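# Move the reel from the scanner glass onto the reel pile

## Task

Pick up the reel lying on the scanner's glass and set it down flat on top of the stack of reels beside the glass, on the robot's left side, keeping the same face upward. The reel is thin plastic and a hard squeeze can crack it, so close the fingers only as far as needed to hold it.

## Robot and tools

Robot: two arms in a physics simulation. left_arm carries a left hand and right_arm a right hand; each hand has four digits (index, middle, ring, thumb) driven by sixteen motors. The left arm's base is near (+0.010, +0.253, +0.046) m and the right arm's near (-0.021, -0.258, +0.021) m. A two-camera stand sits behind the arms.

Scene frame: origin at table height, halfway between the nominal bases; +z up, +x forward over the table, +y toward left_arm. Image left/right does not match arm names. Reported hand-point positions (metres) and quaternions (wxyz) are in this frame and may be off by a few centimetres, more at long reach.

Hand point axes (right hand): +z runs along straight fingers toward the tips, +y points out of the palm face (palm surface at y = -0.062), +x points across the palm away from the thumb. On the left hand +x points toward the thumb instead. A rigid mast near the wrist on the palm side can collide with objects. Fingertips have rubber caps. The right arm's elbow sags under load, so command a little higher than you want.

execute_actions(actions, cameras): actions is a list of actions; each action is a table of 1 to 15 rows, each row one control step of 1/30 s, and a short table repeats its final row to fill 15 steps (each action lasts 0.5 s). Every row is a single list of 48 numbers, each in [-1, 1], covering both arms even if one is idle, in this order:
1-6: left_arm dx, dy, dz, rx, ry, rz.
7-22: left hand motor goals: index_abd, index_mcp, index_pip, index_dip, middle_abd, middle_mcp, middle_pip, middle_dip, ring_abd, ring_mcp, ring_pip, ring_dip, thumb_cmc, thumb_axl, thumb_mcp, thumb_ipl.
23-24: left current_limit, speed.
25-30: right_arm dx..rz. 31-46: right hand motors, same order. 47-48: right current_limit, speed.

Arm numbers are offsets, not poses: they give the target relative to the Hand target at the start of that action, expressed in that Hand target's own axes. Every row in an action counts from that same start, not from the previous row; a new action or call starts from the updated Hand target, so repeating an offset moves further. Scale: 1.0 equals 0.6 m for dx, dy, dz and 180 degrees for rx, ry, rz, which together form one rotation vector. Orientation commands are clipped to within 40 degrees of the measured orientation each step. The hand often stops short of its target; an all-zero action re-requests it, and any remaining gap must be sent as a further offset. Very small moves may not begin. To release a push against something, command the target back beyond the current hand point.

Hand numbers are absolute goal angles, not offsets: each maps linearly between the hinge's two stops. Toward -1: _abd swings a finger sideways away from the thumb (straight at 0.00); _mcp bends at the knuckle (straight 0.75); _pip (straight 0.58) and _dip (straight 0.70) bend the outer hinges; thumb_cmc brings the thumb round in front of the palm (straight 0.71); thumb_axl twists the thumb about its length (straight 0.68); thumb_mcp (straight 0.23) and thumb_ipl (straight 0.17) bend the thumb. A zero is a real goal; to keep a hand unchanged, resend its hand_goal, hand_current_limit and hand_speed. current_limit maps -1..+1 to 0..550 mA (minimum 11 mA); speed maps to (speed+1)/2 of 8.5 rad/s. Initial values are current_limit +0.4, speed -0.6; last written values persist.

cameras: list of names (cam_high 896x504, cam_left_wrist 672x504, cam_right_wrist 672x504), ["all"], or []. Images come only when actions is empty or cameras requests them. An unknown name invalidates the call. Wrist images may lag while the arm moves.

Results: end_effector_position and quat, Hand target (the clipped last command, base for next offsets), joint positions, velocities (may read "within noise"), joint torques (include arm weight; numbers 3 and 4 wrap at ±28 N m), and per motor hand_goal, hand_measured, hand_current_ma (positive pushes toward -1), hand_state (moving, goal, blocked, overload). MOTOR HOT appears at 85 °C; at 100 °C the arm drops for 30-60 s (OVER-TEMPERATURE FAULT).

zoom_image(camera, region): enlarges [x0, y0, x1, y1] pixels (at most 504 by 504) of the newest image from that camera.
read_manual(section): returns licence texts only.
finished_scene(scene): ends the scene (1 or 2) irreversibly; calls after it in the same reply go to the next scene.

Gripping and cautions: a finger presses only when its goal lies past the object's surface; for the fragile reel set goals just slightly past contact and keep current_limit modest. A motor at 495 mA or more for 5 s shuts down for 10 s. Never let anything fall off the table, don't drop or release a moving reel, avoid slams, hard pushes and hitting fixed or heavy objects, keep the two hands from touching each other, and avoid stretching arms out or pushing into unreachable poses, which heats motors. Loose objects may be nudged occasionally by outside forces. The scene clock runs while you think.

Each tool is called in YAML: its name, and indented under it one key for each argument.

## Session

execute_actions:
  actions: []

Scene clock: 0.00 s.
left_arm: end_effector_position=(+0.2493, +0.7597, +0.3266) hand_goal=(+0.000, +0.754, +0.576, +0.696, +0.000, +0.754, +0.576, +0.696, +0.000, +0.754, +0.576, +0.696, +0.714, +0.678, +0.226, +0.168) hand_measured=(+0.000, +0.754, +0.576, +0.696, +0.000, +0.754, +0.576, +0.696, +0.000, +0.754, +0.576, +0.696, +0.714, +0.678, +0.226, +0.168) hand_current_ma=(+0, +0, +0, +0, +0, +0, +0, +0, +0, +0, +0, +0, +0, +0, +0, +0) hand_state=(goal, goal, goal, goal, goal, goal, goal, goal, goal, goal, goal, goal, goal, goal, goal, goal) hand_current_limit=0.40 hand_speed=-0.60 end_effector_quat_wxyz=(+0.104, +0.110, +0.945, +0.291) | right_arm: end_effector_position=(+0.2550, -0.2851, +0.3020) hand_goal=(+0.000, +0.754, +0.576, +0.696, +0.000, +0.754, +0.576, +0.696, +0.000, +0.754, +0.576, +0.696, +0.714, +0.678, +0.226, +0.168) hand_measured=(+0.000, +0.754, +0.576, +0.696, +0.000, +0.754, +0.576, +0.696, +0.000, +0.754, +0.576, +0.696, +0.714, +0.678, +0.226, +0.168) hand_current_ma=(+0, +0, +0, +0, +0, +0, +0, +0, +0, +0, +0, +0, +0, +0, +0, +0) hand_state=(goal, goal, goal, goal, goal, goal, goal, goal, goal, goal, goal, goal, goal, goal, goal, goal) hand_current_limit=0.40 hand_speed=-0.60 end_effector_quat_wxyz=(-0.151, +0.763, +0.266, +0.569)
Joint positions: left_arm=[1.03 1.281 1.077 -0.74 -0.046 -0.289] | right_arm=[-0.405 0.256 0.512 -0.816 -0.954 1.022]
Joint velocities: within noise
Joint torques (N m): no reading
Heat: left arm: hottest shoulder 33 °C; right arm: hottest shoulder 37 °C.
Hand target: left_arm +0.2528, +0.7655, +0.3424; +0.109, +0.109, +0.940, +0.304 | right_arm +0.2550, -0.2852, +0.3166; -0.143, +0.757, +0.271, +0.577
camera_calibration:
cam_left_wrist: T_world_to_cam=[[0.61809, -0.72729, -0.298352, 0.46802], [-0.705045, -0.680732, 0.198785, 0.587194], [-0.347672, 0.0874846, -0.933526, 0.452974], [0, 0, 0, 1]] pos_world=[0.282206, 0.700479, 0.445772]
cam_right_wrist: T_world_to_cam=[[0.245371, -0.669622, -0.700999, -0.00228928], [-0.966988, -0.117776, -0.225972, 0.226848], [0.0687549, 0.733304, -0.676415, 0.518406], [0, 0, 0, 1]] pos_world=[0.184278, -0.354965, 0.400314]

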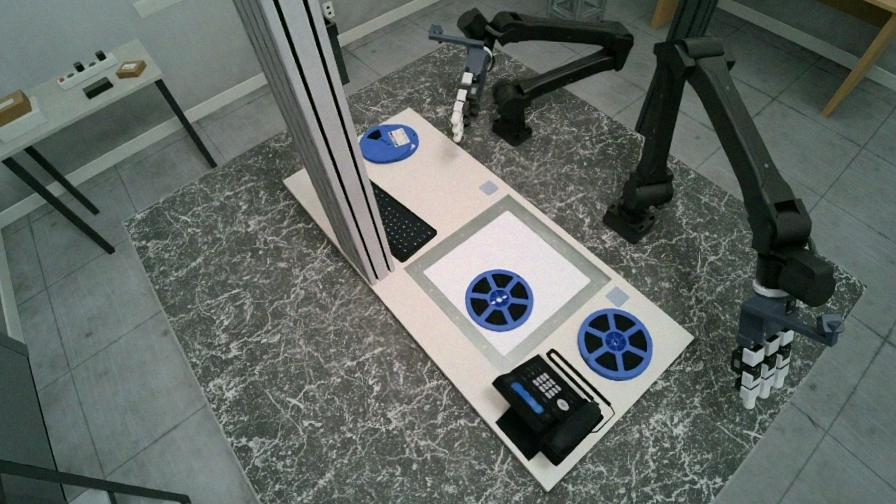

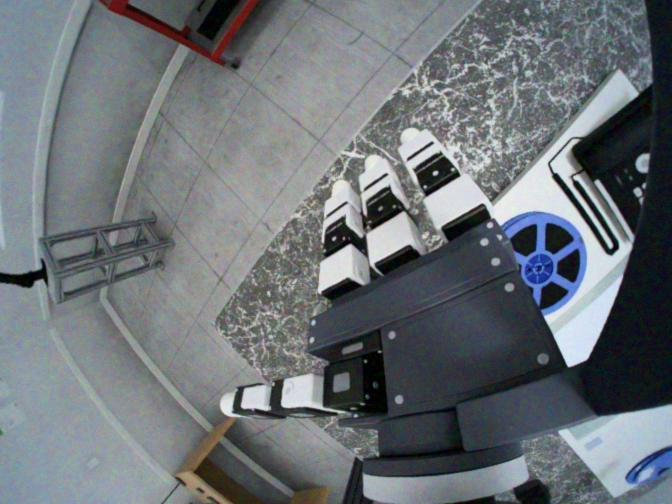

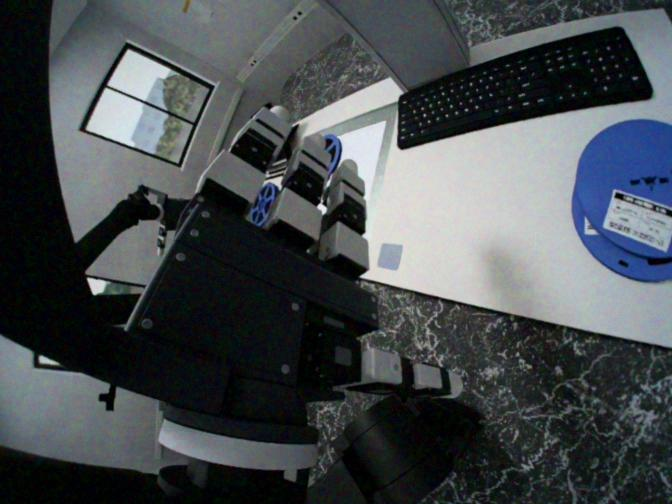

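execute_actions:
  actions:
    - [[-0.164,-0.0485,-0.0077,0.008,-0.0344,0.0457,0,0.975,0.883,-0.2,0,0.975,0.883,-0.2,0,0.975,0.92,-0.4,-0.667,0.678,0.47,-0.55,0.2,-0.6,0,0,0,0,0,0,0,0.754,0.576,0.696,0,0.754,0.576,0.696,0,0.754,0.576,0.696,0.714,0.678,0.226,0.168,0.4,-0.6]]
    - [[-0.164,-0.0485,-0.0077,0.008,-0.0344,0.0457,0,0.975,0.883,-0.2,0,0.975,0.883,-0.2,0,0.975,0.92,-0.4,-0.667,0.678,0.47,-0.55,0.2,-0.6,0,0,0,0,0,0,0,0.754,0.576,0.696,0,0.754,0.576,0.696,0,0.754,0.576,0.696,0.714,0.678,0.226,0.168,0.4,-0.6]]
    - [[-0.164,-0.0485,-0.0077,0.008,-0.0344,0.0457,0,0.975,0.883,-0.2,0,0.975,0.883,-0.2,0,0.975,0.92,-0.4,-0.667,0.678,0.47,-0.55,0.2,-0.6,0,0,0,0,0,0,0,0.754,0.576,0.696,0,0.754,0.576,0.696,0,0.754,0.576,0.696,0.714,0.678,0.226,0.168,0.4,-0.6]]
    - [[-0.164,-0.0485,-0.0077,0.008,-0.0344,0.0457,0,0.975,0.883,-0.2,0,0.975,0.883,-0.2,0,0.975,0.92,-0.4,-0.667,0.678,0.47,-0.55,0.2,-0.6,0,0,0,0,0,0,0,0.754,0.576,0.696,0,0.754,0.576,0.696,0,0.754,0.576,0.696,0.714,0.678,0.226,0.168,0.4,-0.6]]
    - [[-0.164,-0.0485,-0.0077,0.008,-0.0344,0.0457,0,0.975,0.883,-0.2,0,0.975,0.883,-0.2,0,0.975,0.92,-0.4,-0.667,0.678,0.47,-0.55,0.2,-0.6,0,0,0,0,0,0,0,0.754,0.576,0.696,0,0.754,0.576,0.696,0,0.754,0.576,0.696,0.714,0.678,0.226,0.168,0.4,-0.6]]
    - [[-0.164,-0.0485,-0.0077,0.008,-0.0344,0.0457,0,0.975,0.883,-0.2,0,0.975,0.883,-0.2,0,0.975,0.92,-0.4,-0.667,0.678,0.47,-0.55,0.2,-0.6,0,0,0,0,0,0,0,0.754,0.576,0.696,0,0.754,0.576,0.696,0,0.754,0.576,0.696,0.714,0.678,0.226,0.168,0.4,-0.6]]
    - [[-0.164,-0.0485,-0.0077,0.008,-0.0344,0.0457,0,0.975,0.883,-0.2,0,0.975,0.883,-0.2,0,0.975,0.92,-0.4,-0.667,0.678,0.47,-0.55,0.2,-0.6,0,0,0,0,0,0,0,0.754,0.576,0.696,0,0.754,0.576,0.696,0,0.754,0.576,0.696,0.714,0.678,0.226,0.168,0.4,-0.6]]
  cameras: ["cam_high"]

Scene clock: 66.97 s.
left_arm: end_effector_position=(+0.5642, +0.1710, +0.3266) hand_goal=(+0.000, +0.976, +0.884, -0.200, +0.000, +0.976, +0.884, -0.200, +0.000, +0.976, +0.920, -0.400, -0.666, +0.678, +0.470, -0.550) hand_measured=(+0.000, +0.976, +0.882, -0.196, +0.000, +0.976, +0.882, -0.198, +0.000, +0.976, +0.918, -0.396, -0.666, +0.678, +0.464, -0.550) hand_current_ma=(+1, -1, -6, +6, +1, -1, -5, +6, +1, +0, -6, +7, +1, -1, -20, +2) hand_state=(goal, goal, goal, goal, goal, goal, goal, goal, goal, goal, goal, goal, goal, goal, goal, goal) hand_current_limit=0.20 hand_speed=-0.60 end_effector_quat_wxyz=(+0.257, +0.651, +0.693, +0.172) | right_arm: end_effector_position=(+0.2550, -0.2851, +0.3020) hand_goal=(+0.000, +0.754, +0.576, +0.696, +0.000, +0.754, +0.576, +0.696, +0.000, +0.754, +0.576, +0.696, +0.714, +0.678, +0.226, +0.168) hand_measured=(+0.002, +0.754, +0.576, +0.696, +0.002, +0.754, +0.576, +0.696, +0.002, +0.754, +0.576, +0.696, +0.714, +0.678, +0.226, +0.168) hand_current_ma=(+0, +0, +0, +0, +0, +0, +0, +0, +0, +0, +0, +0, +0, +0, +0, +0) hand_state=(goal, goal, goal, goal, goal, goal, goal, goal, goal, goal, goal, goal, goal, goal, goal, goal) hand_current_limit=0.40 hand_speed=-0.60 end_effector_quat_wxyz=(-0.151, +0.763, +0.266, +0.569)
Joint positions: left_arm=[-0.248 1.281 1.077 -0.74 -0.047 -0.29] | right_arm=[-0.405 0.256 0.512 -0.816 -0.954 1.022]
Joint torques (N m): left_arm=[0.5 -10.05 12.78 1.28 -0.14 -0.04] | right_arm=[0.44 1.14 14.08 2.03 -0.64 -0.22]
Heat: left arm: hottest elbow 40 °C; right arm: hottest elbow 47 °C.
Hand target: left_arm +0.5705, +0.1727, +0.3430; +0.269, +0.646, +0.692, +0.180 | right_arm +0.2550, -0.2852, +0.3166; -0.143, +0.757, +0.271, +0.577
Off the commanded pose: left_arm 0.018 m, 2 deg | right_arm 0.015 m, 2 deg.
Images, in order (width x height): cam_high 896x504.

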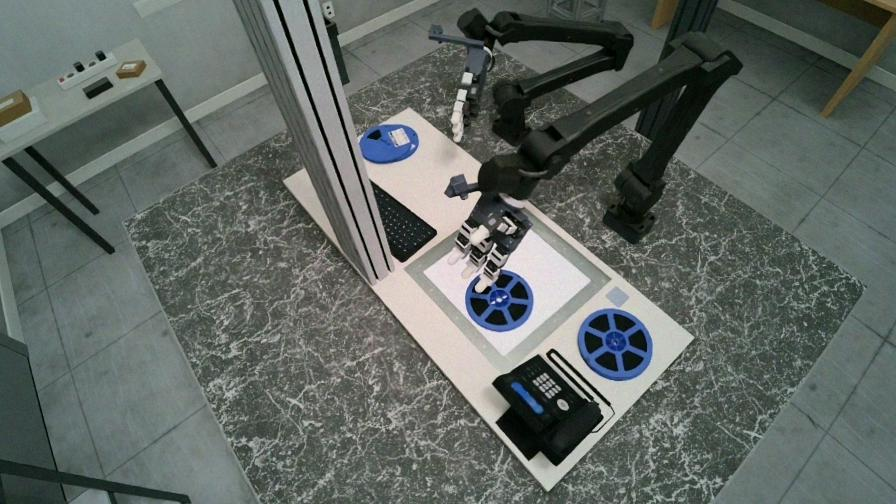

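execute_actions:
  actions:
    - [[0.0057,-0.0368,0.0197,0.0518,0.0145,0.0686,0,0.975,0.883,-0.2,0,0.975,0.883,-0.2,0,0.975,0.92,-0.4,-0.667,0.678,0.47,-0.55,0.2,-0.6,0,0,0,0,0,0,0,0.754,0.576,0.696,0,0.754,0.576,0.696,0,0.754,0.576,0.696,0.714,0.678,0.226,0.168,0.4,-0.6]]
    - [[-0.003,-0.0333,0.0255,0.0518,0.0145,0.0686,0,0.975,0.883,-0.2,0,0.975,0.883,-0.2,0,0.975,0.92,-0.4,-0.667,0.678,0.47,-0.55,0.2,-0.6,0,0,0,0,0,0,0,0.754,0.576,0.696,0,0.754,0.576,0.696,0,0.754,0.576,0.696,0.714,0.678,0.226,0.168,0.4,-0.6]]
    - [[-0.0108,-0.0275,0.0302,0.0518,0.0145,0.0686,0,0.975,0.883,-0.2,0,0.975,0.883,-0.2,0,0.975,0.92,-0.4,-0.667,0.678,0.47,-0.55,0.2,-0.6,0,0,0,0,0,0,0,0.754,0.576,0.696,0,0.754,0.576,0.696,0,0.754,0.576,0.696,0.714,0.678,0.226,0.168,0.4,-0.6]]
    - [[-0.0173,-0.0192,0.0332,0.0518,0.0145,0.0686,0,0.975,0.883,-0.2,0,0.975,0.883,-0.2,0,0.975,0.92,-0.4,-0.667,0.678,0.47,-0.55,0.2,-0.6,0,0,0,0,0,0,0,0.754,0.576,0.696,0,0.754,0.576,0.696,0,0.754,0.576,0.696,0.714,0.678,0.226,0.168,0.4,-0.6]]
  cameras: ["cam_high"]

Scene clock: 90.60 s.
left_arm: end_effector_position=(+0.5098, +0.1802, +0.2319) hand_goal=(+0.000, +0.976, +0.884, -0.200, +0.000, +0.976, +0.884, -0.200, +0.000, +0.976, +0.920, -0.400, -0.666, +0.678, +0.470, -0.550) hand_measured=(+0.000, +0.974, +0.882, -0.198, +0.000, +0.974, +0.882, -0.198, +0.000, +0.972, +0.918, -0.396, -0.666, +0.678, +0.464, -0.550) hand_current_ma=(+1, -6, -6, +6, +1, -5, -5, +5, +1, -6, -6, +7, +0, -1, -20, +2) hand_state=(goal, goal, goal, goal, goal, goal, goal, goal, goal, goal, goal, goal, goal, goal, goal, goal) hand_current_limit=0.20 hand_speed=-0.60 end_effector_quat_wxyz=(-0.113, +0.900, +0.411, +0.092) | right_arm: end_effector_position=(+0.2550, -0.2851, +0.3020) hand_goal=(+0.000, +0.754, +0.576, +0.696, +0.000, +0.754, +0.576, +0.696, +0.000, +0.754, +0.576, +0.696, +0.714, +0.678, +0.226, +0.168) hand_measured=(+0.002, +0.754, +0.576, +0.696, +0.002, +0.754, +0.576, +0.696, +0.002, +0.754, +0.576, +0.696, +0.714, +0.678, +0.226, +0.168) hand_current_ma=(+0, +0, +0, +0, +0, +0, +0, +0, +0, +0, +0, +0, +0, +0, +0, +0) hand_state=(goal, goal, goal, goal, goal, goal, goal, goal, goal, goal, goal, goal, goal, goal, goal, goal) hand_current_limit=0.40 hand_speed=-0.60 end_effector_quat_wxyz=(-0.151, +0.763, +0.266, +0.569)
Joint positions: left_arm=[-0.206 1.446 1.225 -1.334 -0.292 0.515] | right_arm=[-0.405 0.256 0.512 -0.816 -0.954 1.022]
Joint torques (N m): left_arm=[-0.38 -9.82 14.45 -0.27 -0.33 0.06] | right_arm=[0.44 1.08 14.05 2.06 -0.64 -0.23]
Heat: left arm: hottest elbow 42 °C; right arm: hottest elbow 48 °C.
Hand target: left_arm +0.5283, +0.1726, +0.2512; -0.104, +0.902, +0.405, +0.106 | right_arm +0.2550, -0.2852, +0.3166; -0.143, +0.757, +0.271, +0.577
Off the commanded pose: left_arm 0.028 m, 2 deg | right_arm 0.015 m, 2 deg.
Images, in order (width x height): cam_high 896x504.

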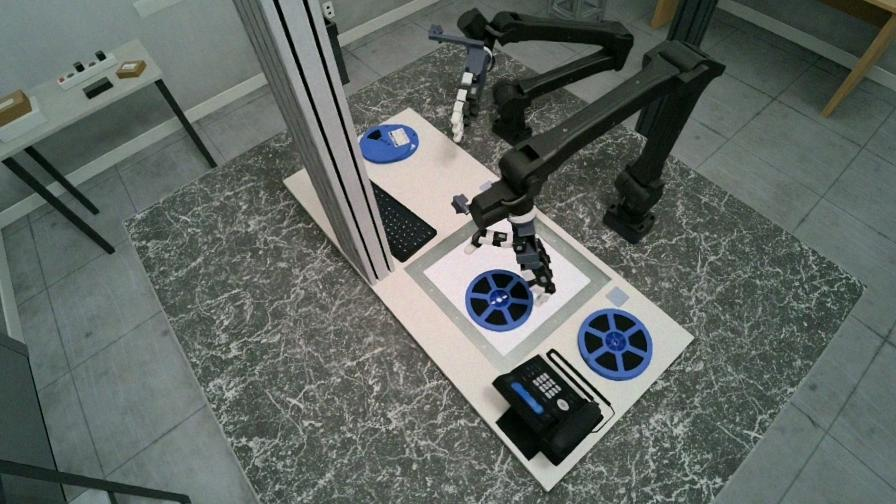

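execute_actions:
  actions:
    - [[-0.0222,-0.0093,0.0348,0.0518,0.0145,0.0686,0,0.975,0.883,-0.2,0,0.975,0.883,-0.2,0,0.975,0.92,-0.4,-0.667,0.678,0.47,-0.55,0.2,-0.6,0,0,0,0,0,0,0,0.754,0.576,0.696,0,0.754,0.576,0.696,0,0.754,0.576,0.696,0.714,0.678,0.226,0.168,0.4,-0.6]]
    - [[-0.0245,0.0013,0.0343,0.0518,0.0145,0.0686,0,0.975,0.883,-0.2,0,0.975,0.883,-0.2,0,0.975,0.92,-0.4,-0.667,0.678,0.47,-0.55,0.2,-0.6,0,0,0,0,0,0,0,0.754,0.576,0.696,0,0.754,0.576,0.696,0,0.754,0.576,0.696,0.714,0.678,0.226,0.168,0.4,-0.6]]
    - [[-0.0245,0.0122,0.0322,0.0518,0.0145,0.0686,0,0.975,0.883,-0.2,0,0.975,0.883,-0.2,0,0.975,0.92,-0.4,-0.667,0.678,0.47,-0.55,0.2,-0.6,0,0,0,0,0,0,0,0.754,0.576,0.696,0,0.754,0.576,0.696,0,0.754,0.576,0.696,0.714,0.678,0.226,0.168,0.4,-0.6]]
    - [[-0.0222,0.0222,0.0282,0.0518,0.0145,0.0686,0,0.975,0.883,-0.2,0,0.975,0.883,-0.2,0,0.975,0.92,-0.4,-0.667,0.678,0.47,-0.55,0.2,-0.6,0,0,0,0,0,0,0,0.754,0.576,0.696,0,0.754,0.576,0.696,0,0.754,0.576,0.696,0.714,0.678,0.226,0.168,0.4,-0.6]]
  cameras: ["cam_high","cam_left_wrist"]

zoom_image:
  camera: "cam_high"
  region: [420, 200, 600, 380]

Scene clock: 104.83 s.
left_arm: end_effector_position=(+0.4708, +0.1785, +0.1488) hand_goal=(+0.000, +0.976, +0.884, -0.200, +0.000, +0.976, +0.884, -0.200, +0.000, +0.976, +0.920, -0.400, -0.666, +0.678, +0.470, -0.550) hand_measured=(+0.000, +0.968, +0.882, -0.198, +0.000, +0.968, +0.882, -0.198, +0.000, +0.966, +0.918, -0.398, -0.666, +0.678, +0.464, -0.550) hand_current_ma=(+0, -21, -6, +5, +0, -20, -5, +4, +1, -24, -6, +6, +0, -1, -18, +2) hand_state=(goal, goal, goal, goal, goal, goal, goal, goal, goal, goal, goal, goal, goal, goal, goal, goal) hand_current_limit=0.20 hand_speed=-0.60 end_effector_quat_wxyz=(-0.450, +0.893, -0.001, -0.008) | right_arm: end_effector_position=(+0.2550, -0.2851, +0.3020) hand_goal=(+0.000, +0.754, +0.576, +0.696, +0.000, +0.754, +0.576, +0.696, +0.000, +0.754, +0.576, +0.696, +0.714, +0.678, +0.226, +0.168) hand_measured=(+0.002, +0.754, +0.576, +0.696, +0.002, +0.754, +0.576, +0.696, +0.002, +0.754, +0.576, +0.696, +0.714, +0.678, +0.226, +0.168) hand_current_ma=(+0, +0, +0, +0, +0, +0, +0, +0, +0, +0, +0, +0, +0, +0, +0, +0) hand_state=(goal, goal, goal, goal, goal, goal, goal, goal, goal, goal, goal, goal, goal, goal, goal, goal) hand_current_limit=0.40 hand_speed=-0.60 end_effector_quat_wxyz=(-0.151, +0.763, +0.266, +0.569)
Joint positions: left_arm=[-0.36 1.74 1.332 -1.62 -0.846 1.008] | right_arm=[-0.405 0.256 0.512 -0.816 -0.954 1.022]
Joint torques (N m): left_arm=[0.26 -13.1 12.1 -1.28 -0.66 0.07] | right_arm=[0.38 1.2 14.06 2.06 -0.64 -0.22]
Heat: left arm: hottest elbow 47 °C; right arm: hottest elbow 49 °C.
Hand target: left_arm +0.4860, +0.1723, +0.1590; -0.446, +0.895, +0.000, +0.001 | right_arm +0.2550, -0.2852, +0.3166; -0.143, +0.757, +0.271, +0.577
Off the commanded pose: left_arm 0.019 m, 1 deg | right_arm 0.015 m, 2 deg.
camera_calibration:
cam_left_wrist: T_world_to_cam=[[-0.740235, 0.406857, 0.535276, 0.168357], [0.478292, -0.240878, 0.84452, -0.348676], [0.472535, 0.881161, -0.0162904, -0.24942], [0, 0, 0, 1]] pos_world=[0.409252, 0.0672943, 0.200283]
Images, in order (width x height): cam_high 896x504, cam_left_wrist 672x504.

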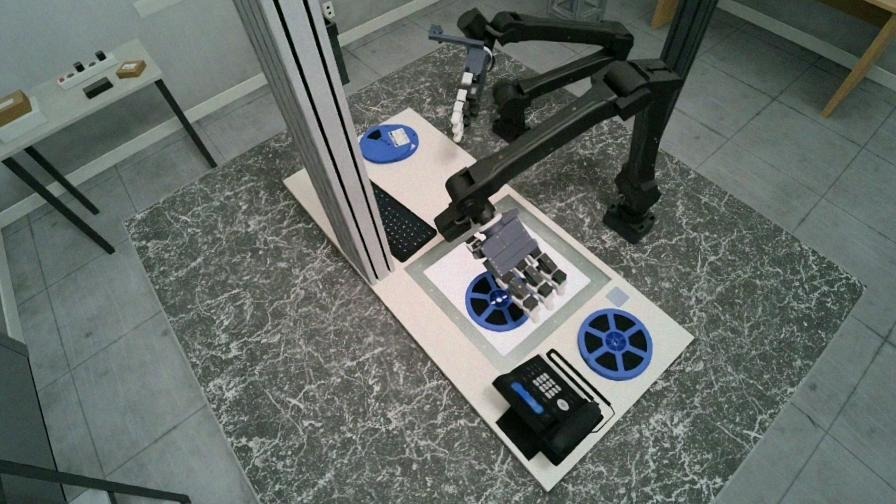

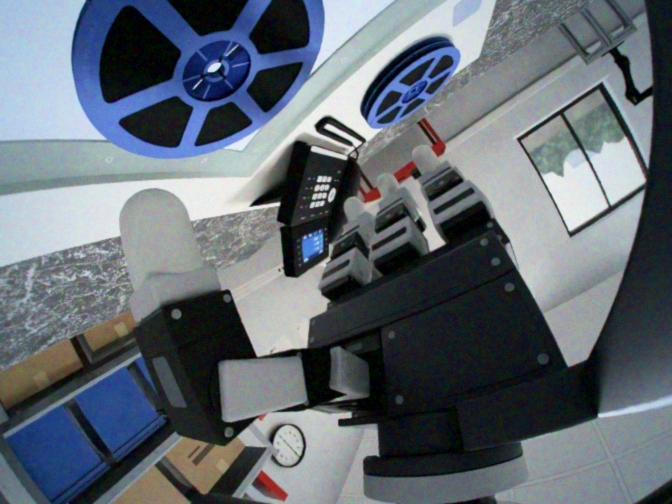

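Scaled by 2.800.

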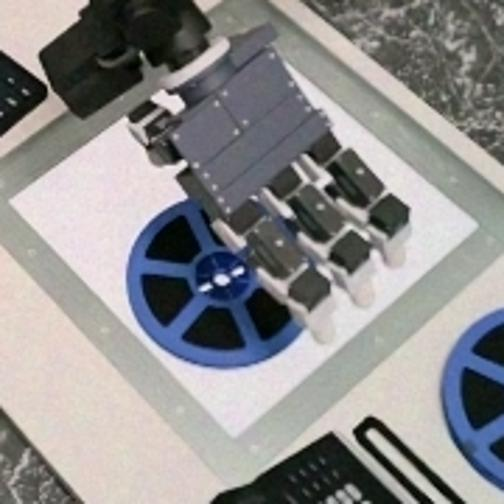

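execute_actions:
  actions:
    - [[0.0083,0.0442,0.0282,0,0,0,0,0.975,0.883,-0.2,0,0.975,0.883,-0.2,0,0.975,0.92,-0.4,-0.667,0.678,0.47,-0.55,0.2,-0.6,0,0,0,0,0,0,0,0.754,0.576,0.696,0,0.754,0.576,0.696,0,0.754,0.576,0.696,0.714,0.678,0.226,0.168,0.4,-0.6]]
    - [[0.0083,0.0442,0.0282,0,0,0,0,0.975,0.883,-0.2,0,0.975,0.883,-0.2,0,0.975,0.92,-0.4,-0.667,0.678,0.47,-0.55,0.2,-0.6,0,0,0,0,0,0,0,0.754,0.576,0.696,0,0.754,0.576,0.696,0,0.754,0.576,0.696,0.714,0.678,0.226,0.168,0.4,-0.6]]
    - [[0.0083,0.0442,0.0282,0,0,0,0,0.975,0.883,-0.2,0,0.975,0.883,-0.2,0,0.975,0.92,-0.4,-0.667,0.678,0.47,-0.55,0.2,-0.6,0,0,0,0,0,0,0,0.754,0.576,0.696,0,0.754,0.576,0.696,0,0.754,0.576,0.696,0.714,0.678,0.226,0.168,0.4,-0.6]]
  cameras: ["cam_high","cam_left_wrist"]

zoom_image:
  camera: "cam_high"
  region: [440, 220, 580, 360]

Scene clock: 127.60 s.
left_arm: end_effector_position=(+0.5025, +0.1667, +0.0741) hand_goal=(+0.000, +0.976, +0.884, -0.200, +0.000, +0.976, +0.884, -0.200, +0.000, +0.976, +0.920, -0.400, -0.666, +0.678, +0.470, -0.550) hand_measured=(+0.000, +0.968, +0.882, -0.198, +0.000, +0.968, +0.882, -0.198, +0.000, +0.966, +0.918, -0.398, -0.666, +0.678, +0.464, -0.550) hand_current_ma=(+0, -21, -6, +5, +0, -20, -5, +4, +1, -24, -6, +6, +0, -1, -18, +2) hand_state=(goal, goal, goal, goal, goal, goal, goal, goal, goal, goal, goal, goal, goal, goal, goal, goal) hand_current_limit=0.20 hand_speed=-0.60 end_effector_quat_wxyz=(-0.445, +0.896, +0.006, +0.006) | right_arm: end_effector_position=(+0.2550, -0.2851, +0.3020) hand_goal=(+0.000, +0.754, +0.576, +0.696, +0.000, +0.754, +0.576, +0.696, +0.000, +0.754, +0.576, +0.696, +0.714, +0.678, +0.226, +0.168) hand_measured=(+0.002, +0.754, +0.576, +0.696, +0.002, +0.754, +0.576, +0.696, +0.002, +0.754, +0.576, +0.696, +0.714, +0.678, +0.226, +0.168) hand_current_ma=(+0, +0, +0, +0, +0, +0, +0, +0, +0, +0, +0, +0, +0, +0, +0, +0) hand_state=(goal, goal, goal, goal, goal, goal, goal, goal, goal, goal, goal, goal, goal, goal, goal, goal) hand_current_limit=0.40 hand_speed=-0.60 end_effector_quat_wxyz=(-0.151, +0.763, +0.266, +0.569)
Joint positions: left_arm=[-0.36 1.888 1.332 -1.438 -0.846 1.009] | right_arm=[-0.405 0.256 0.512 -0.816 -0.954 1.022]
Joint torques (N m): left_arm=[-0.09 -15.21 7.3 -0.68 -0.58 0.06] | right_arm=[0.38 1.14 14.06 2.06 -0.64 -0.22]
Heat: left arm: hottest elbow 48 °C; right arm: hottest elbow 50 °C.
Hand target: left_arm +0.5009, +0.1649, +0.0649; -0.446, +0.895, +0.000, +0.000 | right_arm +0.2550, -0.2852, +0.3166; -0.143, +0.757, +0.271, +0.577
Off the commanded pose: left_arm 0.009 m, 1 deg | right_arm 0.015 m, 2 deg.
camera_calibration:
cam_left_wrist: T_world_to_cam=[[-0.756368, 0.413281, 0.507057, 0.24571], [0.451519, -0.231037, 0.861831, -0.293056], [0.473327, 0.880807, -0.0118551, -0.255838], [0, 0, 0, 1]] pos_world=[0.439262, 0.0560898, 0.124943]
Images, in order (width x height): cam_high 896x504, cam_left_wrist 672x504.

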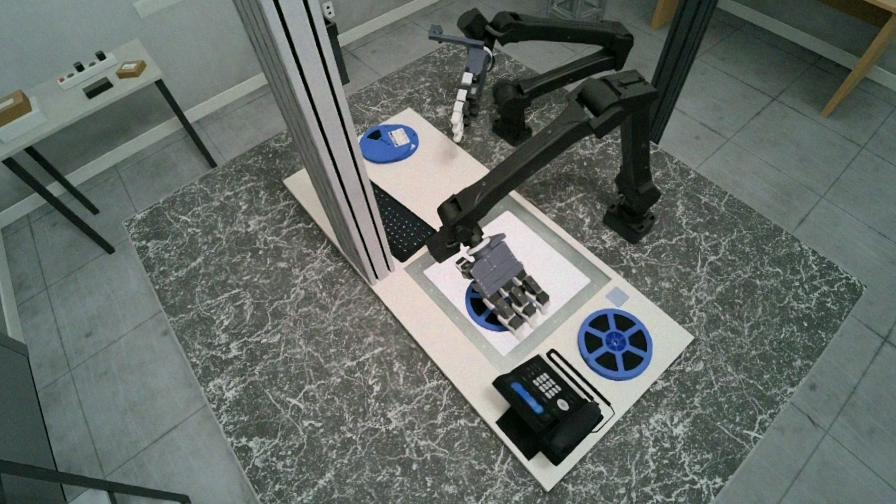

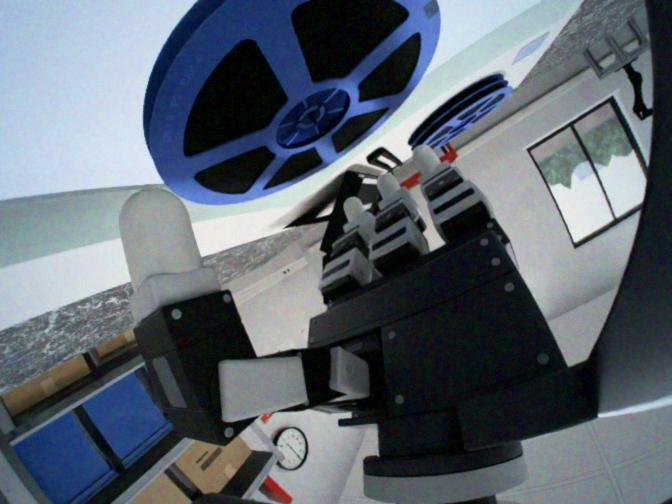

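Scaled by 3.600.

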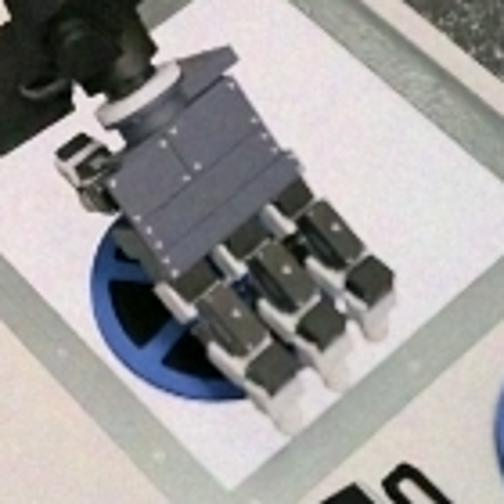

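execute_actions:
  actions:
    - [[-0.0408,0.0097,-0.0129,0,0,0,0,0.975,0.883,-0.2,0,0.975,0.883,-0.2,0,0.975,0.92,-0.4,-0.667,0.678,0.47,-0.55,0.2,-0.6,0,0,0,0,0,0,0,0.754,0.576,0.696,0,0.754,0.576,0.696,0,0.754,0.576,0.696,0.714,0.678,0.226,0.168,0.4,-0.6]]
  cameras: ["cam_high","cam_left_wrist"]

zoom_image:
  camera: "cam_high"
  region: [440, 220, 580, 360]

Scene clock: 149.07 s.
left_arm: end_effector_position=(+0.4793, +0.1550, +0.0597) hand_goal=(+0.000, +0.976, +0.884, -0.200, +0.000, +0.976, +0.884, -0.200, +0.000, +0.976, +0.920, -0.400, -0.666, +0.678, +0.470, -0.550) hand_measured=(+0.000, +0.968, +0.882, -0.198, +0.000, +0.968, +0.882, -0.198, +0.000, +0.966, +0.918, -0.398, -0.666, +0.678, +0.464, -0.550) hand_current_ma=(+0, -21, -6, +5, +0, -20, -5, +4, +1, -24, -6, +6, +0, -1, -18, +2) hand_state=(goal, goal, goal, goal, goal, goal, goal, goal, goal, goal, goal, goal, goal, goal, goal, goal) hand_current_limit=0.20 hand_speed=-0.60 end_effector_quat_wxyz=(-0.447, +0.894, -0.005, -0.003) | right_arm: end_effector_position=(+0.2550, -0.2851, +0.3020) hand_goal=(+0.000, +0.754, +0.576, +0.696, +0.000, +0.754, +0.576, +0.696, +0.000, +0.754, +0.576, +0.696, +0.714, +0.678, +0.226, +0.168) hand_measured=(+0.002, +0.754, +0.576, +0.696, +0.002, +0.754, +0.576, +0.696, +0.002, +0.754, +0.576, +0.696, +0.714, +0.678, +0.226, +0.168) hand_current_ma=(+0, +0, +0, +0, +0, +0, +0, +0, +0, +0, +0, +0, +0, +0, +0, +0) hand_state=(goal, goal, goal, goal, goal, goal, goal, goal, goal, goal, goal, goal, goal, goal, goal, goal) hand_current_limit=0.40 hand_speed=-0.60 end_effector_quat_wxyz=(-0.151, +0.763, +0.266, +0.569)
Joint positions: left_arm=[-0.398 1.887 1.281 -1.438 -0.831 0.977] | right_arm=[-0.405 0.256 0.512 -0.816 -0.954 1.022]
Joint torques (N m): left_arm=[0.15 -18.08 6.24 -0.98 -0.61 -0.15] | right_arm=[0.5 1.14 14.06 2.07 -0.65 -0.22]
Heat: left arm: hottest elbow 44 °C; right arm: hottest elbow 50 °C.
Hand target: left_arm +0.4766, +0.1554, +0.0649; -0.446, +0.895, +0.000, +0.001 | right_arm +0.2550, -0.2852, +0.3166; -0.143, +0.757, +0.271, +0.577
Off the commanded pose: left_arm 0.006 m, 1 deg | right_arm 0.015 m, 2 deg.
camera_calibration:
cam_left_wrist: T_world_to_cam=[[-0.738101, 0.419451, 0.528458, 0.229338], [0.470654, -0.241104, 0.848736, -0.279611], [0.483417, 0.875174, -0.0194574, -0.238318], [0, 0, 0, 1]] pos_world=[0.416082, 0.0449582, 0.111484]
Images, in order (width x height): cam_high 896x504, cam_left_wrist 672x504.

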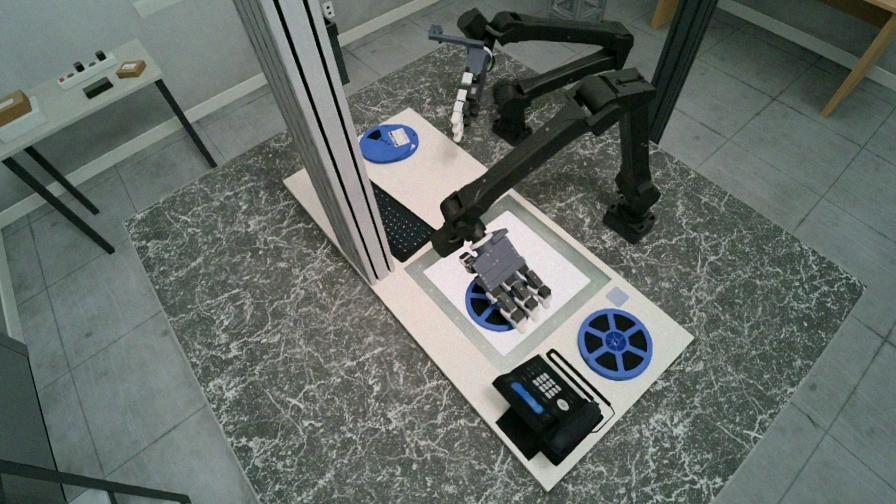

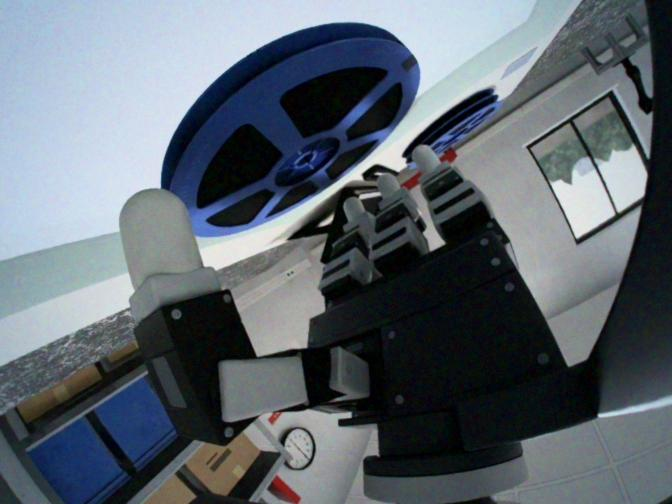

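Scaled by 3.600.

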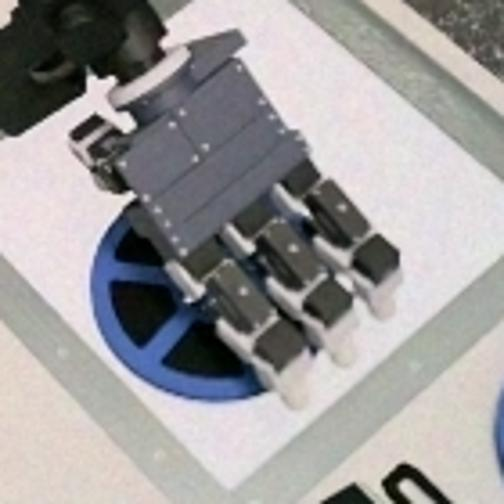

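execute_actions:
  actions:
    - [[0,0.016,0.0203,0,0,0,0,0.975,0.883,-0.2,0,0.975,0.883,-0.2,0,0.975,0.92,-0.4,-0.667,0.678,0.47,-0.55,0.2,-0.6,0,0,0,0,0,0,0,0.754,0.576,0.696,0,0.754,0.576,0.696,0,0.754,0.576,0.696,0.714,0.678,0.226,0.168,0.4,-0.6]]
  cameras: ["cam_high","cam_left_wrist"]

zoom_image:
  camera: "cam_high"
  region: [440, 220, 580, 360]

Scene clock: 160.67 s.
left_arm: end_effector_position=(+0.4795, +0.1550, +0.0540) hand_goal=(+0.000, +0.976, +0.884, -0.200, +0.000, +0.976, +0.884, -0.200, +0.000, +0.976, +0.920, -0.400, -0.666, +0.678, +0.470, -0.550) hand_measured=(+0.000, +0.968, +0.882, -0.198, +0.000, +0.968, +0.882, -0.198, +0.000, +0.966, +0.918, -0.398, -0.666, +0.678, +0.464, -0.550) hand_current_ma=(+0, -21, -6, +5, +0, -20, -5, +4, +1, -24, -6, +6, +0, -1, -18, +2) hand_state=(goal, goal, goal, goal, goal, goal, goal, goal, goal, goal, goal, goal, goal, goal, goal, goal) hand_current_limit=0.20 hand_speed=-0.60 end_effector_quat_wxyz=(-0.445, +0.896, -0.001, +0.004) | right_arm: end_effector_position=(+0.2550, -0.2851, +0.3020) hand_goal=(+0.000, +0.754, +0.576, +0.696, +0.000, +0.754, +0.576, +0.696, +0.000, +0.754, +0.576, +0.696, +0.714, +0.678, +0.226, +0.168) hand_measured=(+0.002, +0.754, +0.576, +0.696, +0.002, +0.754, +0.576, +0.696, +0.002, +0.754, +0.576, +0.696, +0.714, +0.678, +0.226, +0.168) hand_current_ma=(+0, +0, +0, +0, +0, +0, +0, +0, +0, +0, +0, +0, +0, +0, +0, +0) hand_state=(goal, goal, goal, goal, goal, goal, goal, goal, goal, goal, goal, goal, goal, goal, goal, goal) hand_current_limit=0.40 hand_speed=-0.60 end_effector_quat_wxyz=(-0.151, +0.763, +0.266, +0.569)
Joint positions: left_arm=[-0.398 1.887 1.265 -1.407 -0.831 0.976] | right_arm=[-0.405 0.256 0.512 -0.816 -0.954 1.022]
Joint torques (N m): left_arm=[0.67 -15.62 6 -0.7 -0.67 -0.06] | right_arm=[0.5 1.2 14.06 2.09 -0.64 -0.22]
Heat: left arm: hottest elbow 42 °C; right arm: hottest elbow 50 °C.
Hand target: left_arm +0.4765, +0.1593, +0.0500; -0.446, +0.895, +0.000, +0.000 | right_arm +0.2550, -0.2852, +0.3166; -0.143, +0.757, +0.271, +0.577
Off the commanded pose: left_arm 0.007 m, 0 deg | right_arm 0.015 m, 2 deg.
camera_calibration:
cam_left_wrist: T_world_to_cam=[[-0.745909, 0.422127, 0.515197, 0.236568], [0.45811, -0.236337, 0.856902, -0.270125], [0.483482, 0.875188, -0.0170945, -0.238645], [0, 0, 0, 1]] pos_world=[0.415586, 0.0451572, 0.105512]
Images, in order (width x height): cam_high 896x504, cam_left_wrist 672x504.

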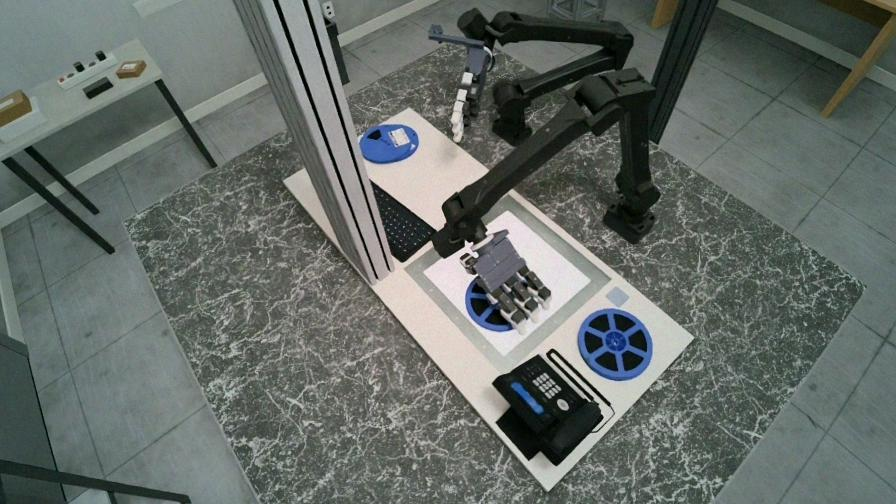

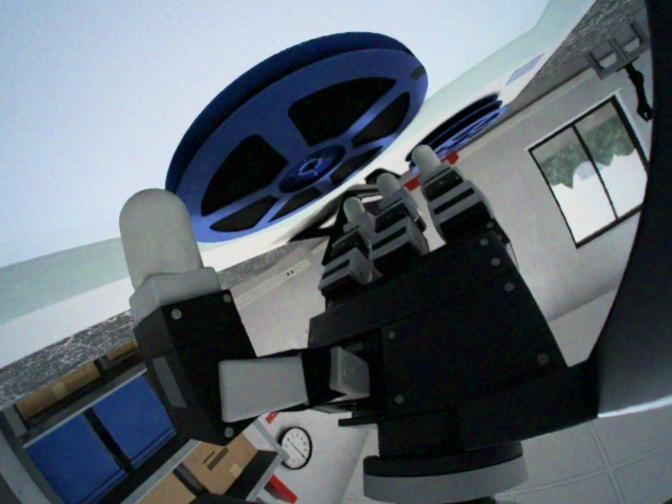

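Scaled by 3.600.

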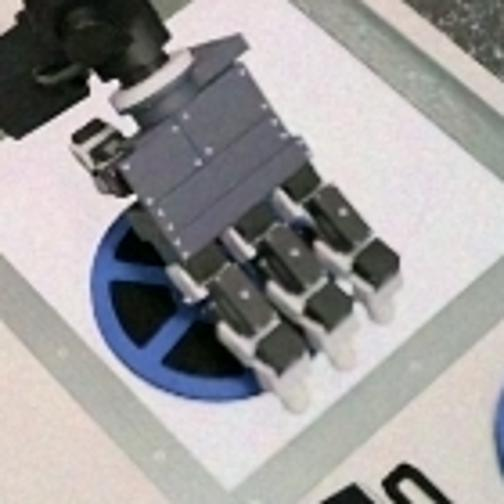

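execute_actions:
  actions:
    - [[0,0.016,0.012,0,0,0,0,0.975,0.883,-0.2,0,0.975,0.883,-0.2,0,0.975,0.92,-0.4,-0.667,0.678,0.47,-0.55,0.0,-0.6,0,0,0,0,0,0,0,0.754,0.576,0.696,0,0.754,0.576,0.696,0,0.754,0.576,0.696,0.714,0.678,0.226,0.168,0.4,-0.6]]
  cameras: ["cam_high","cam_left_wrist"]

zoom_image:
  camera: "cam_high"
  region: [440, 220, 580, 360]

zoom_image:
  camera: "cam_left_wrist"
  region: [110, 40, 480, 310]

Scene clock: 166.60 s.
left_arm: end_effector_position=(+0.4817, +0.1542, +0.0505) hand_goal=(+0.000, +0.976, +0.884, -0.200, +0.000, +0.976, +0.884, -0.200, +0.000, +0.976, +0.920, -0.400, -0.666, +0.678, +0.470, -0.550) hand_measured=(+0.000, +0.968, +0.882, -0.198, +0.000, +0.968, +0.882, -0.198, +0.000, +0.966, +0.918, -0.398, -0.666, +0.678, +0.464, -0.550) hand_current_ma=(+0, -21, -6, +5, +0, -20, -5, +4, +1, -24, -6, +6, +0, -1, -18, +2) hand_state=(goal, goal, goal, goal, goal, goal, goal, goal, goal, goal, goal, goal, goal, goal, goal, goal) hand_current_limit=0.00 hand_speed=-0.60 end_effector_quat_wxyz=(-0.442, +0.897, +0.002, +0.011) | right_arm: end_effector_position=(+0.2550, -0.2851, +0.3020) hand_goal=(+0.000, +0.754, +0.576, +0.696, +0.000, +0.754, +0.576, +0.696, +0.000, +0.754, +0.576, +0.696, +0.714, +0.678, +0.226, +0.168) hand_measured=(+0.002, +0.754, +0.576, +0.696, +0.002, +0.754, +0.576, +0.696, +0.002, +0.754, +0.576, +0.696, +0.714, +0.678, +0.226, +0.168) hand_current_ma=(+0, +0, +0, +0, +0, +0, +0, +0, +0, +0, +0, +0, +0, +0, +0, +0) hand_state=(goal, goal, goal, goal, goal, goal, goal, goal, goal, goal, goal, goal, goal, goal, goal, goal) hand_current_limit=0.40 hand_speed=-0.60 end_effector_quat_wxyz=(-0.151, +0.763, +0.266, +0.569)
Joint positions: left_arm=[-0.398 1.887 1.256 -1.379 -0.831 0.976] | right_arm=[-0.405 0.256 0.512 -0.816 -0.954 1.022]
Joint torques (N m): left_arm=[1.03 -14.1 5.87 -0.5 -0.7 -0.01] | right_arm=[0.44 1.14 14.08 2.04 -0.64 -0.21]
Heat: left arm: hottest elbow 42 °C; right arm: hottest elbow 50 °C.
Hand target: left_arm +0.4766, +0.1593, +0.0379; -0.446, +0.895, +0.000, +0.001 | right_arm +0.2550, -0.2852, +0.3166; -0.143, +0.757, +0.271, +0.577
Off the commanded pose: left_arm 0.014 m, 1 deg | right_arm 0.015 m, 2 deg.
camera_calibration:
cam_left_wrist: T_world_to_cam=[[-0.754503, 0.425711, 0.499494, 0.244722], [0.443312, -0.23062, 0.866192, -0.262535], [0.483941, 0.874977, -0.0147192, -0.239414], [0, 0, 0, 1]] pos_world=[0.416891, 0.0447548, 0.101645]
Images, in order (width x height): cam_high 896x504, cam_left_wrist 672x504.

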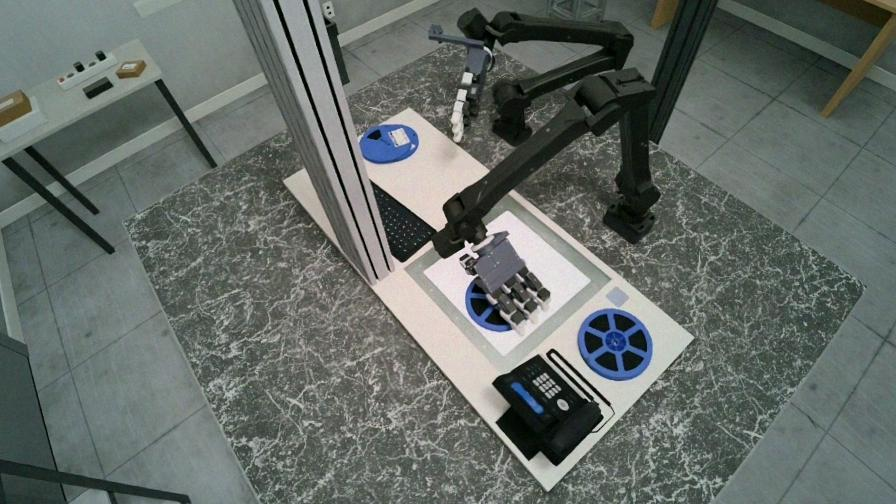

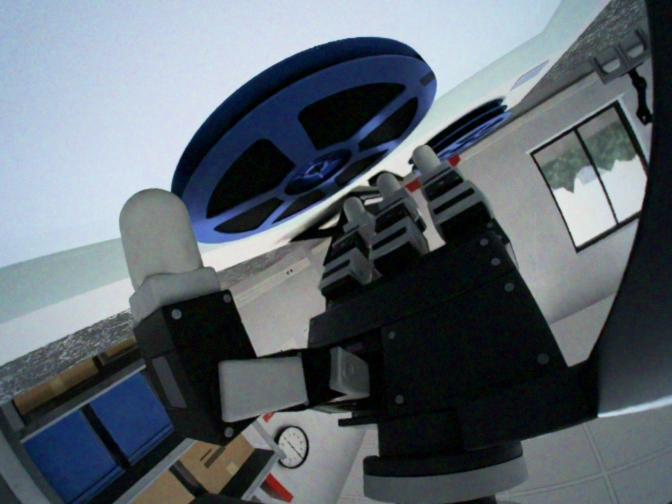

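Scaled by 3.600.

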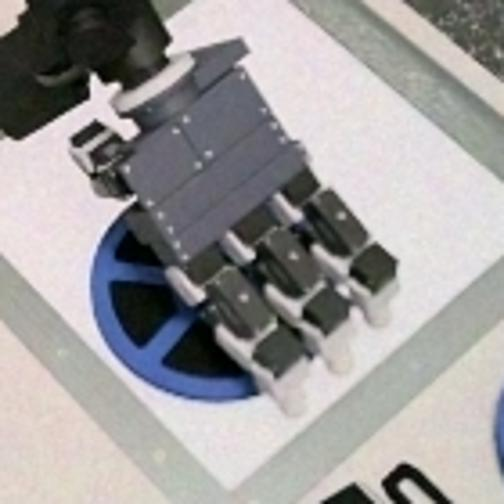

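Scaled by 1.362 from the camera's 672x504 image, which has a finer 960x720 frame.

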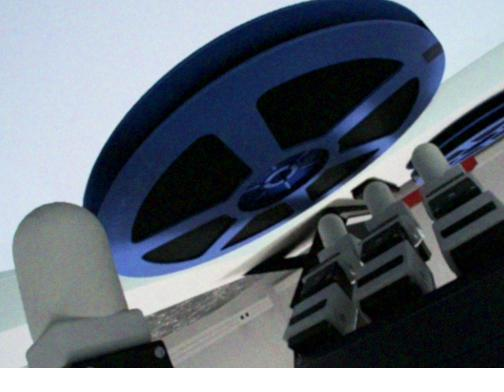

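execute_actions:
  actions:
    - [[0,0.0133,0.01,0,0,0,0,0.975,0.883,-0.2,0,0.975,0.883,-0.2,0,0.975,0.92,-0.4,-0.667,0.678,0.47,-0.55,0.0,-0.6,0,0,0,0,0,0,0,0.754,0.576,0.696,0,0.754,0.576,0.696,0,0.754,0.576,0.696,0.714,0.678,0.226,0.168,0.4,-0.6]]
  cameras: ["cam_high","cam_left_wrist"]

zoom_image:
  camera: "cam_high"
  region: [440, 220, 580, 360]

zoom_image:
  camera: "cam_left_wrist"
  region: [110, 40, 480, 310]

Scene clock: 174.43 s.
left_arm: end_effector_position=(+0.4819, +0.1541, +0.0417) hand_goal=(+0.000, +0.976, +0.884, -0.200, +0.000, +0.976, +0.884, -0.200, +0.000, +0.976, +0.920, -0.400, -0.666, +0.678, +0.470, -0.550) hand_measured=(+0.000, +0.968, +0.882, -0.198, +0.000, +0.968, +0.882, -0.198, +0.000, +0.966, +0.918, -0.398, -0.666, +0.678, +0.464, -0.550) hand_current_ma=(+0, -21, -6, +5, +0, -20, -5, +4, +1, -24, -6, +6, +0, -1, -18, +2) hand_state=(goal, goal, goal, goal, goal, goal, goal, goal, goal, goal, goal, goal, goal, goal, goal, goal) hand_current_limit=0.00 hand_speed=-0.60 end_effector_quat_wxyz=(-0.441, +0.897, +0.003, +0.012) | right_arm: end_effector_position=(+0.2550, -0.2851, +0.3020) hand_goal=(+0.000, +0.754, +0.576, +0.696, +0.000, +0.754, +0.576, +0.696, +0.000, +0.754, +0.576, +0.696, +0.714, +0.678, +0.226, +0.168) hand_measured=(+0.002, +0.754, +0.576, +0.696, +0.002, +0.754, +0.576, +0.696, +0.002, +0.754, +0.576, +0.696, +0.714, +0.678, +0.226, +0.168) hand_current_ma=(+0, +0, +0, +0, +0, +0, +0, +0, +0, +0, +0, +0, +0, +0, +0, +0) hand_state=(goal, goal, goal, goal, goal, goal, goal, goal, goal, goal, goal, goal, goal, goal, goal, goal) hand_current_limit=0.40 hand_speed=-0.60 end_effector_quat_wxyz=(-0.151, +0.763, +0.266, +0.569)
Joint positions: left_arm=[-0.398 1.9 1.249 -1.357 -0.831 0.976] | right_arm=[-0.405 0.256 0.512 -0.816 -0.954 1.022]
Joint torques (N m): left_arm=[0.32 -14.56 5.89 -0.61 -0.69 -0.03] | right_arm=[0.44 1.08 14.08 2.06 -0.64 -0.22]
Heat: left arm: hottest elbow 40 °C; right arm: hottest elbow 51 °C.
Hand target: left_arm +0.4766, +0.1593, +0.0280; -0.446, +0.895, +0.000, +0.001 | right_arm +0.2550, -0.2852, +0.3166; -0.143, +0.757, +0.271, +0.577
Off the commanded pose: left_arm 0.016 m, 2 deg | right_arm 0.015 m, 2 deg.
camera_calibration:
cam_left_wrist: T_world_to_cam=[[-0.755569, 0.426099, 0.497548, 0.249892], [0.441483, -0.229901, 0.867317, -0.254271], [0.48395, 0.874977, -0.0144099, -0.239538], [0, 0, 0, 1]] pos_world=[0.416991, 0.0446547, 0.092749]
Images, in order (width x height): cam_high 896x504, cam_left_wrist 672x504.

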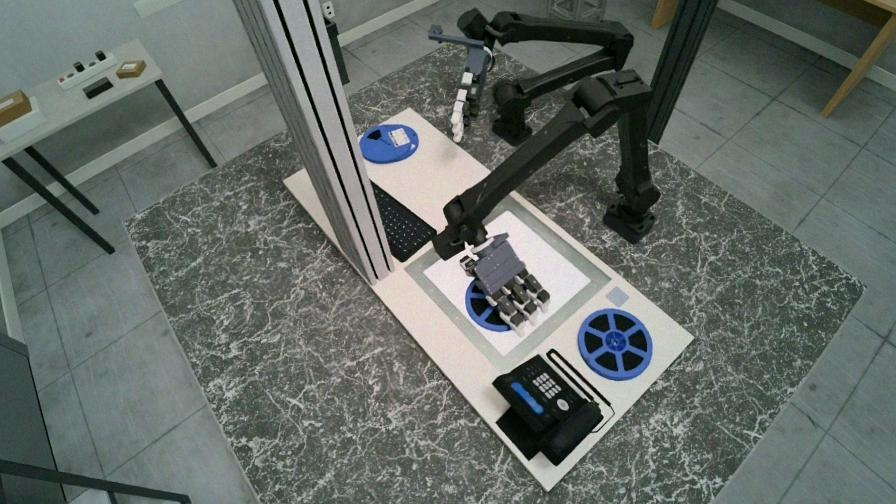

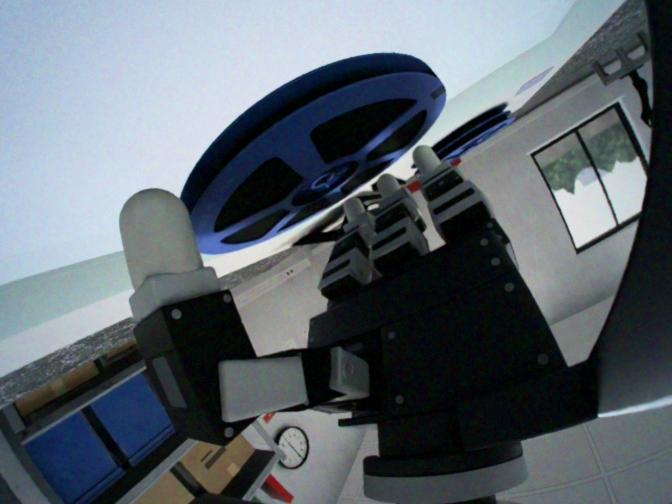

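Scaled by 3.600.

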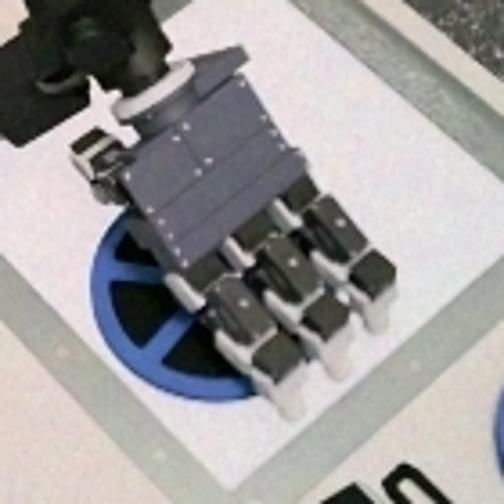

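Scaled by 1.362 from the camera's 672x504 image, which has a finer 960x720 frame.

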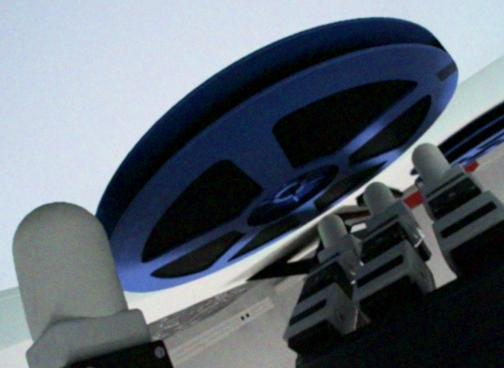

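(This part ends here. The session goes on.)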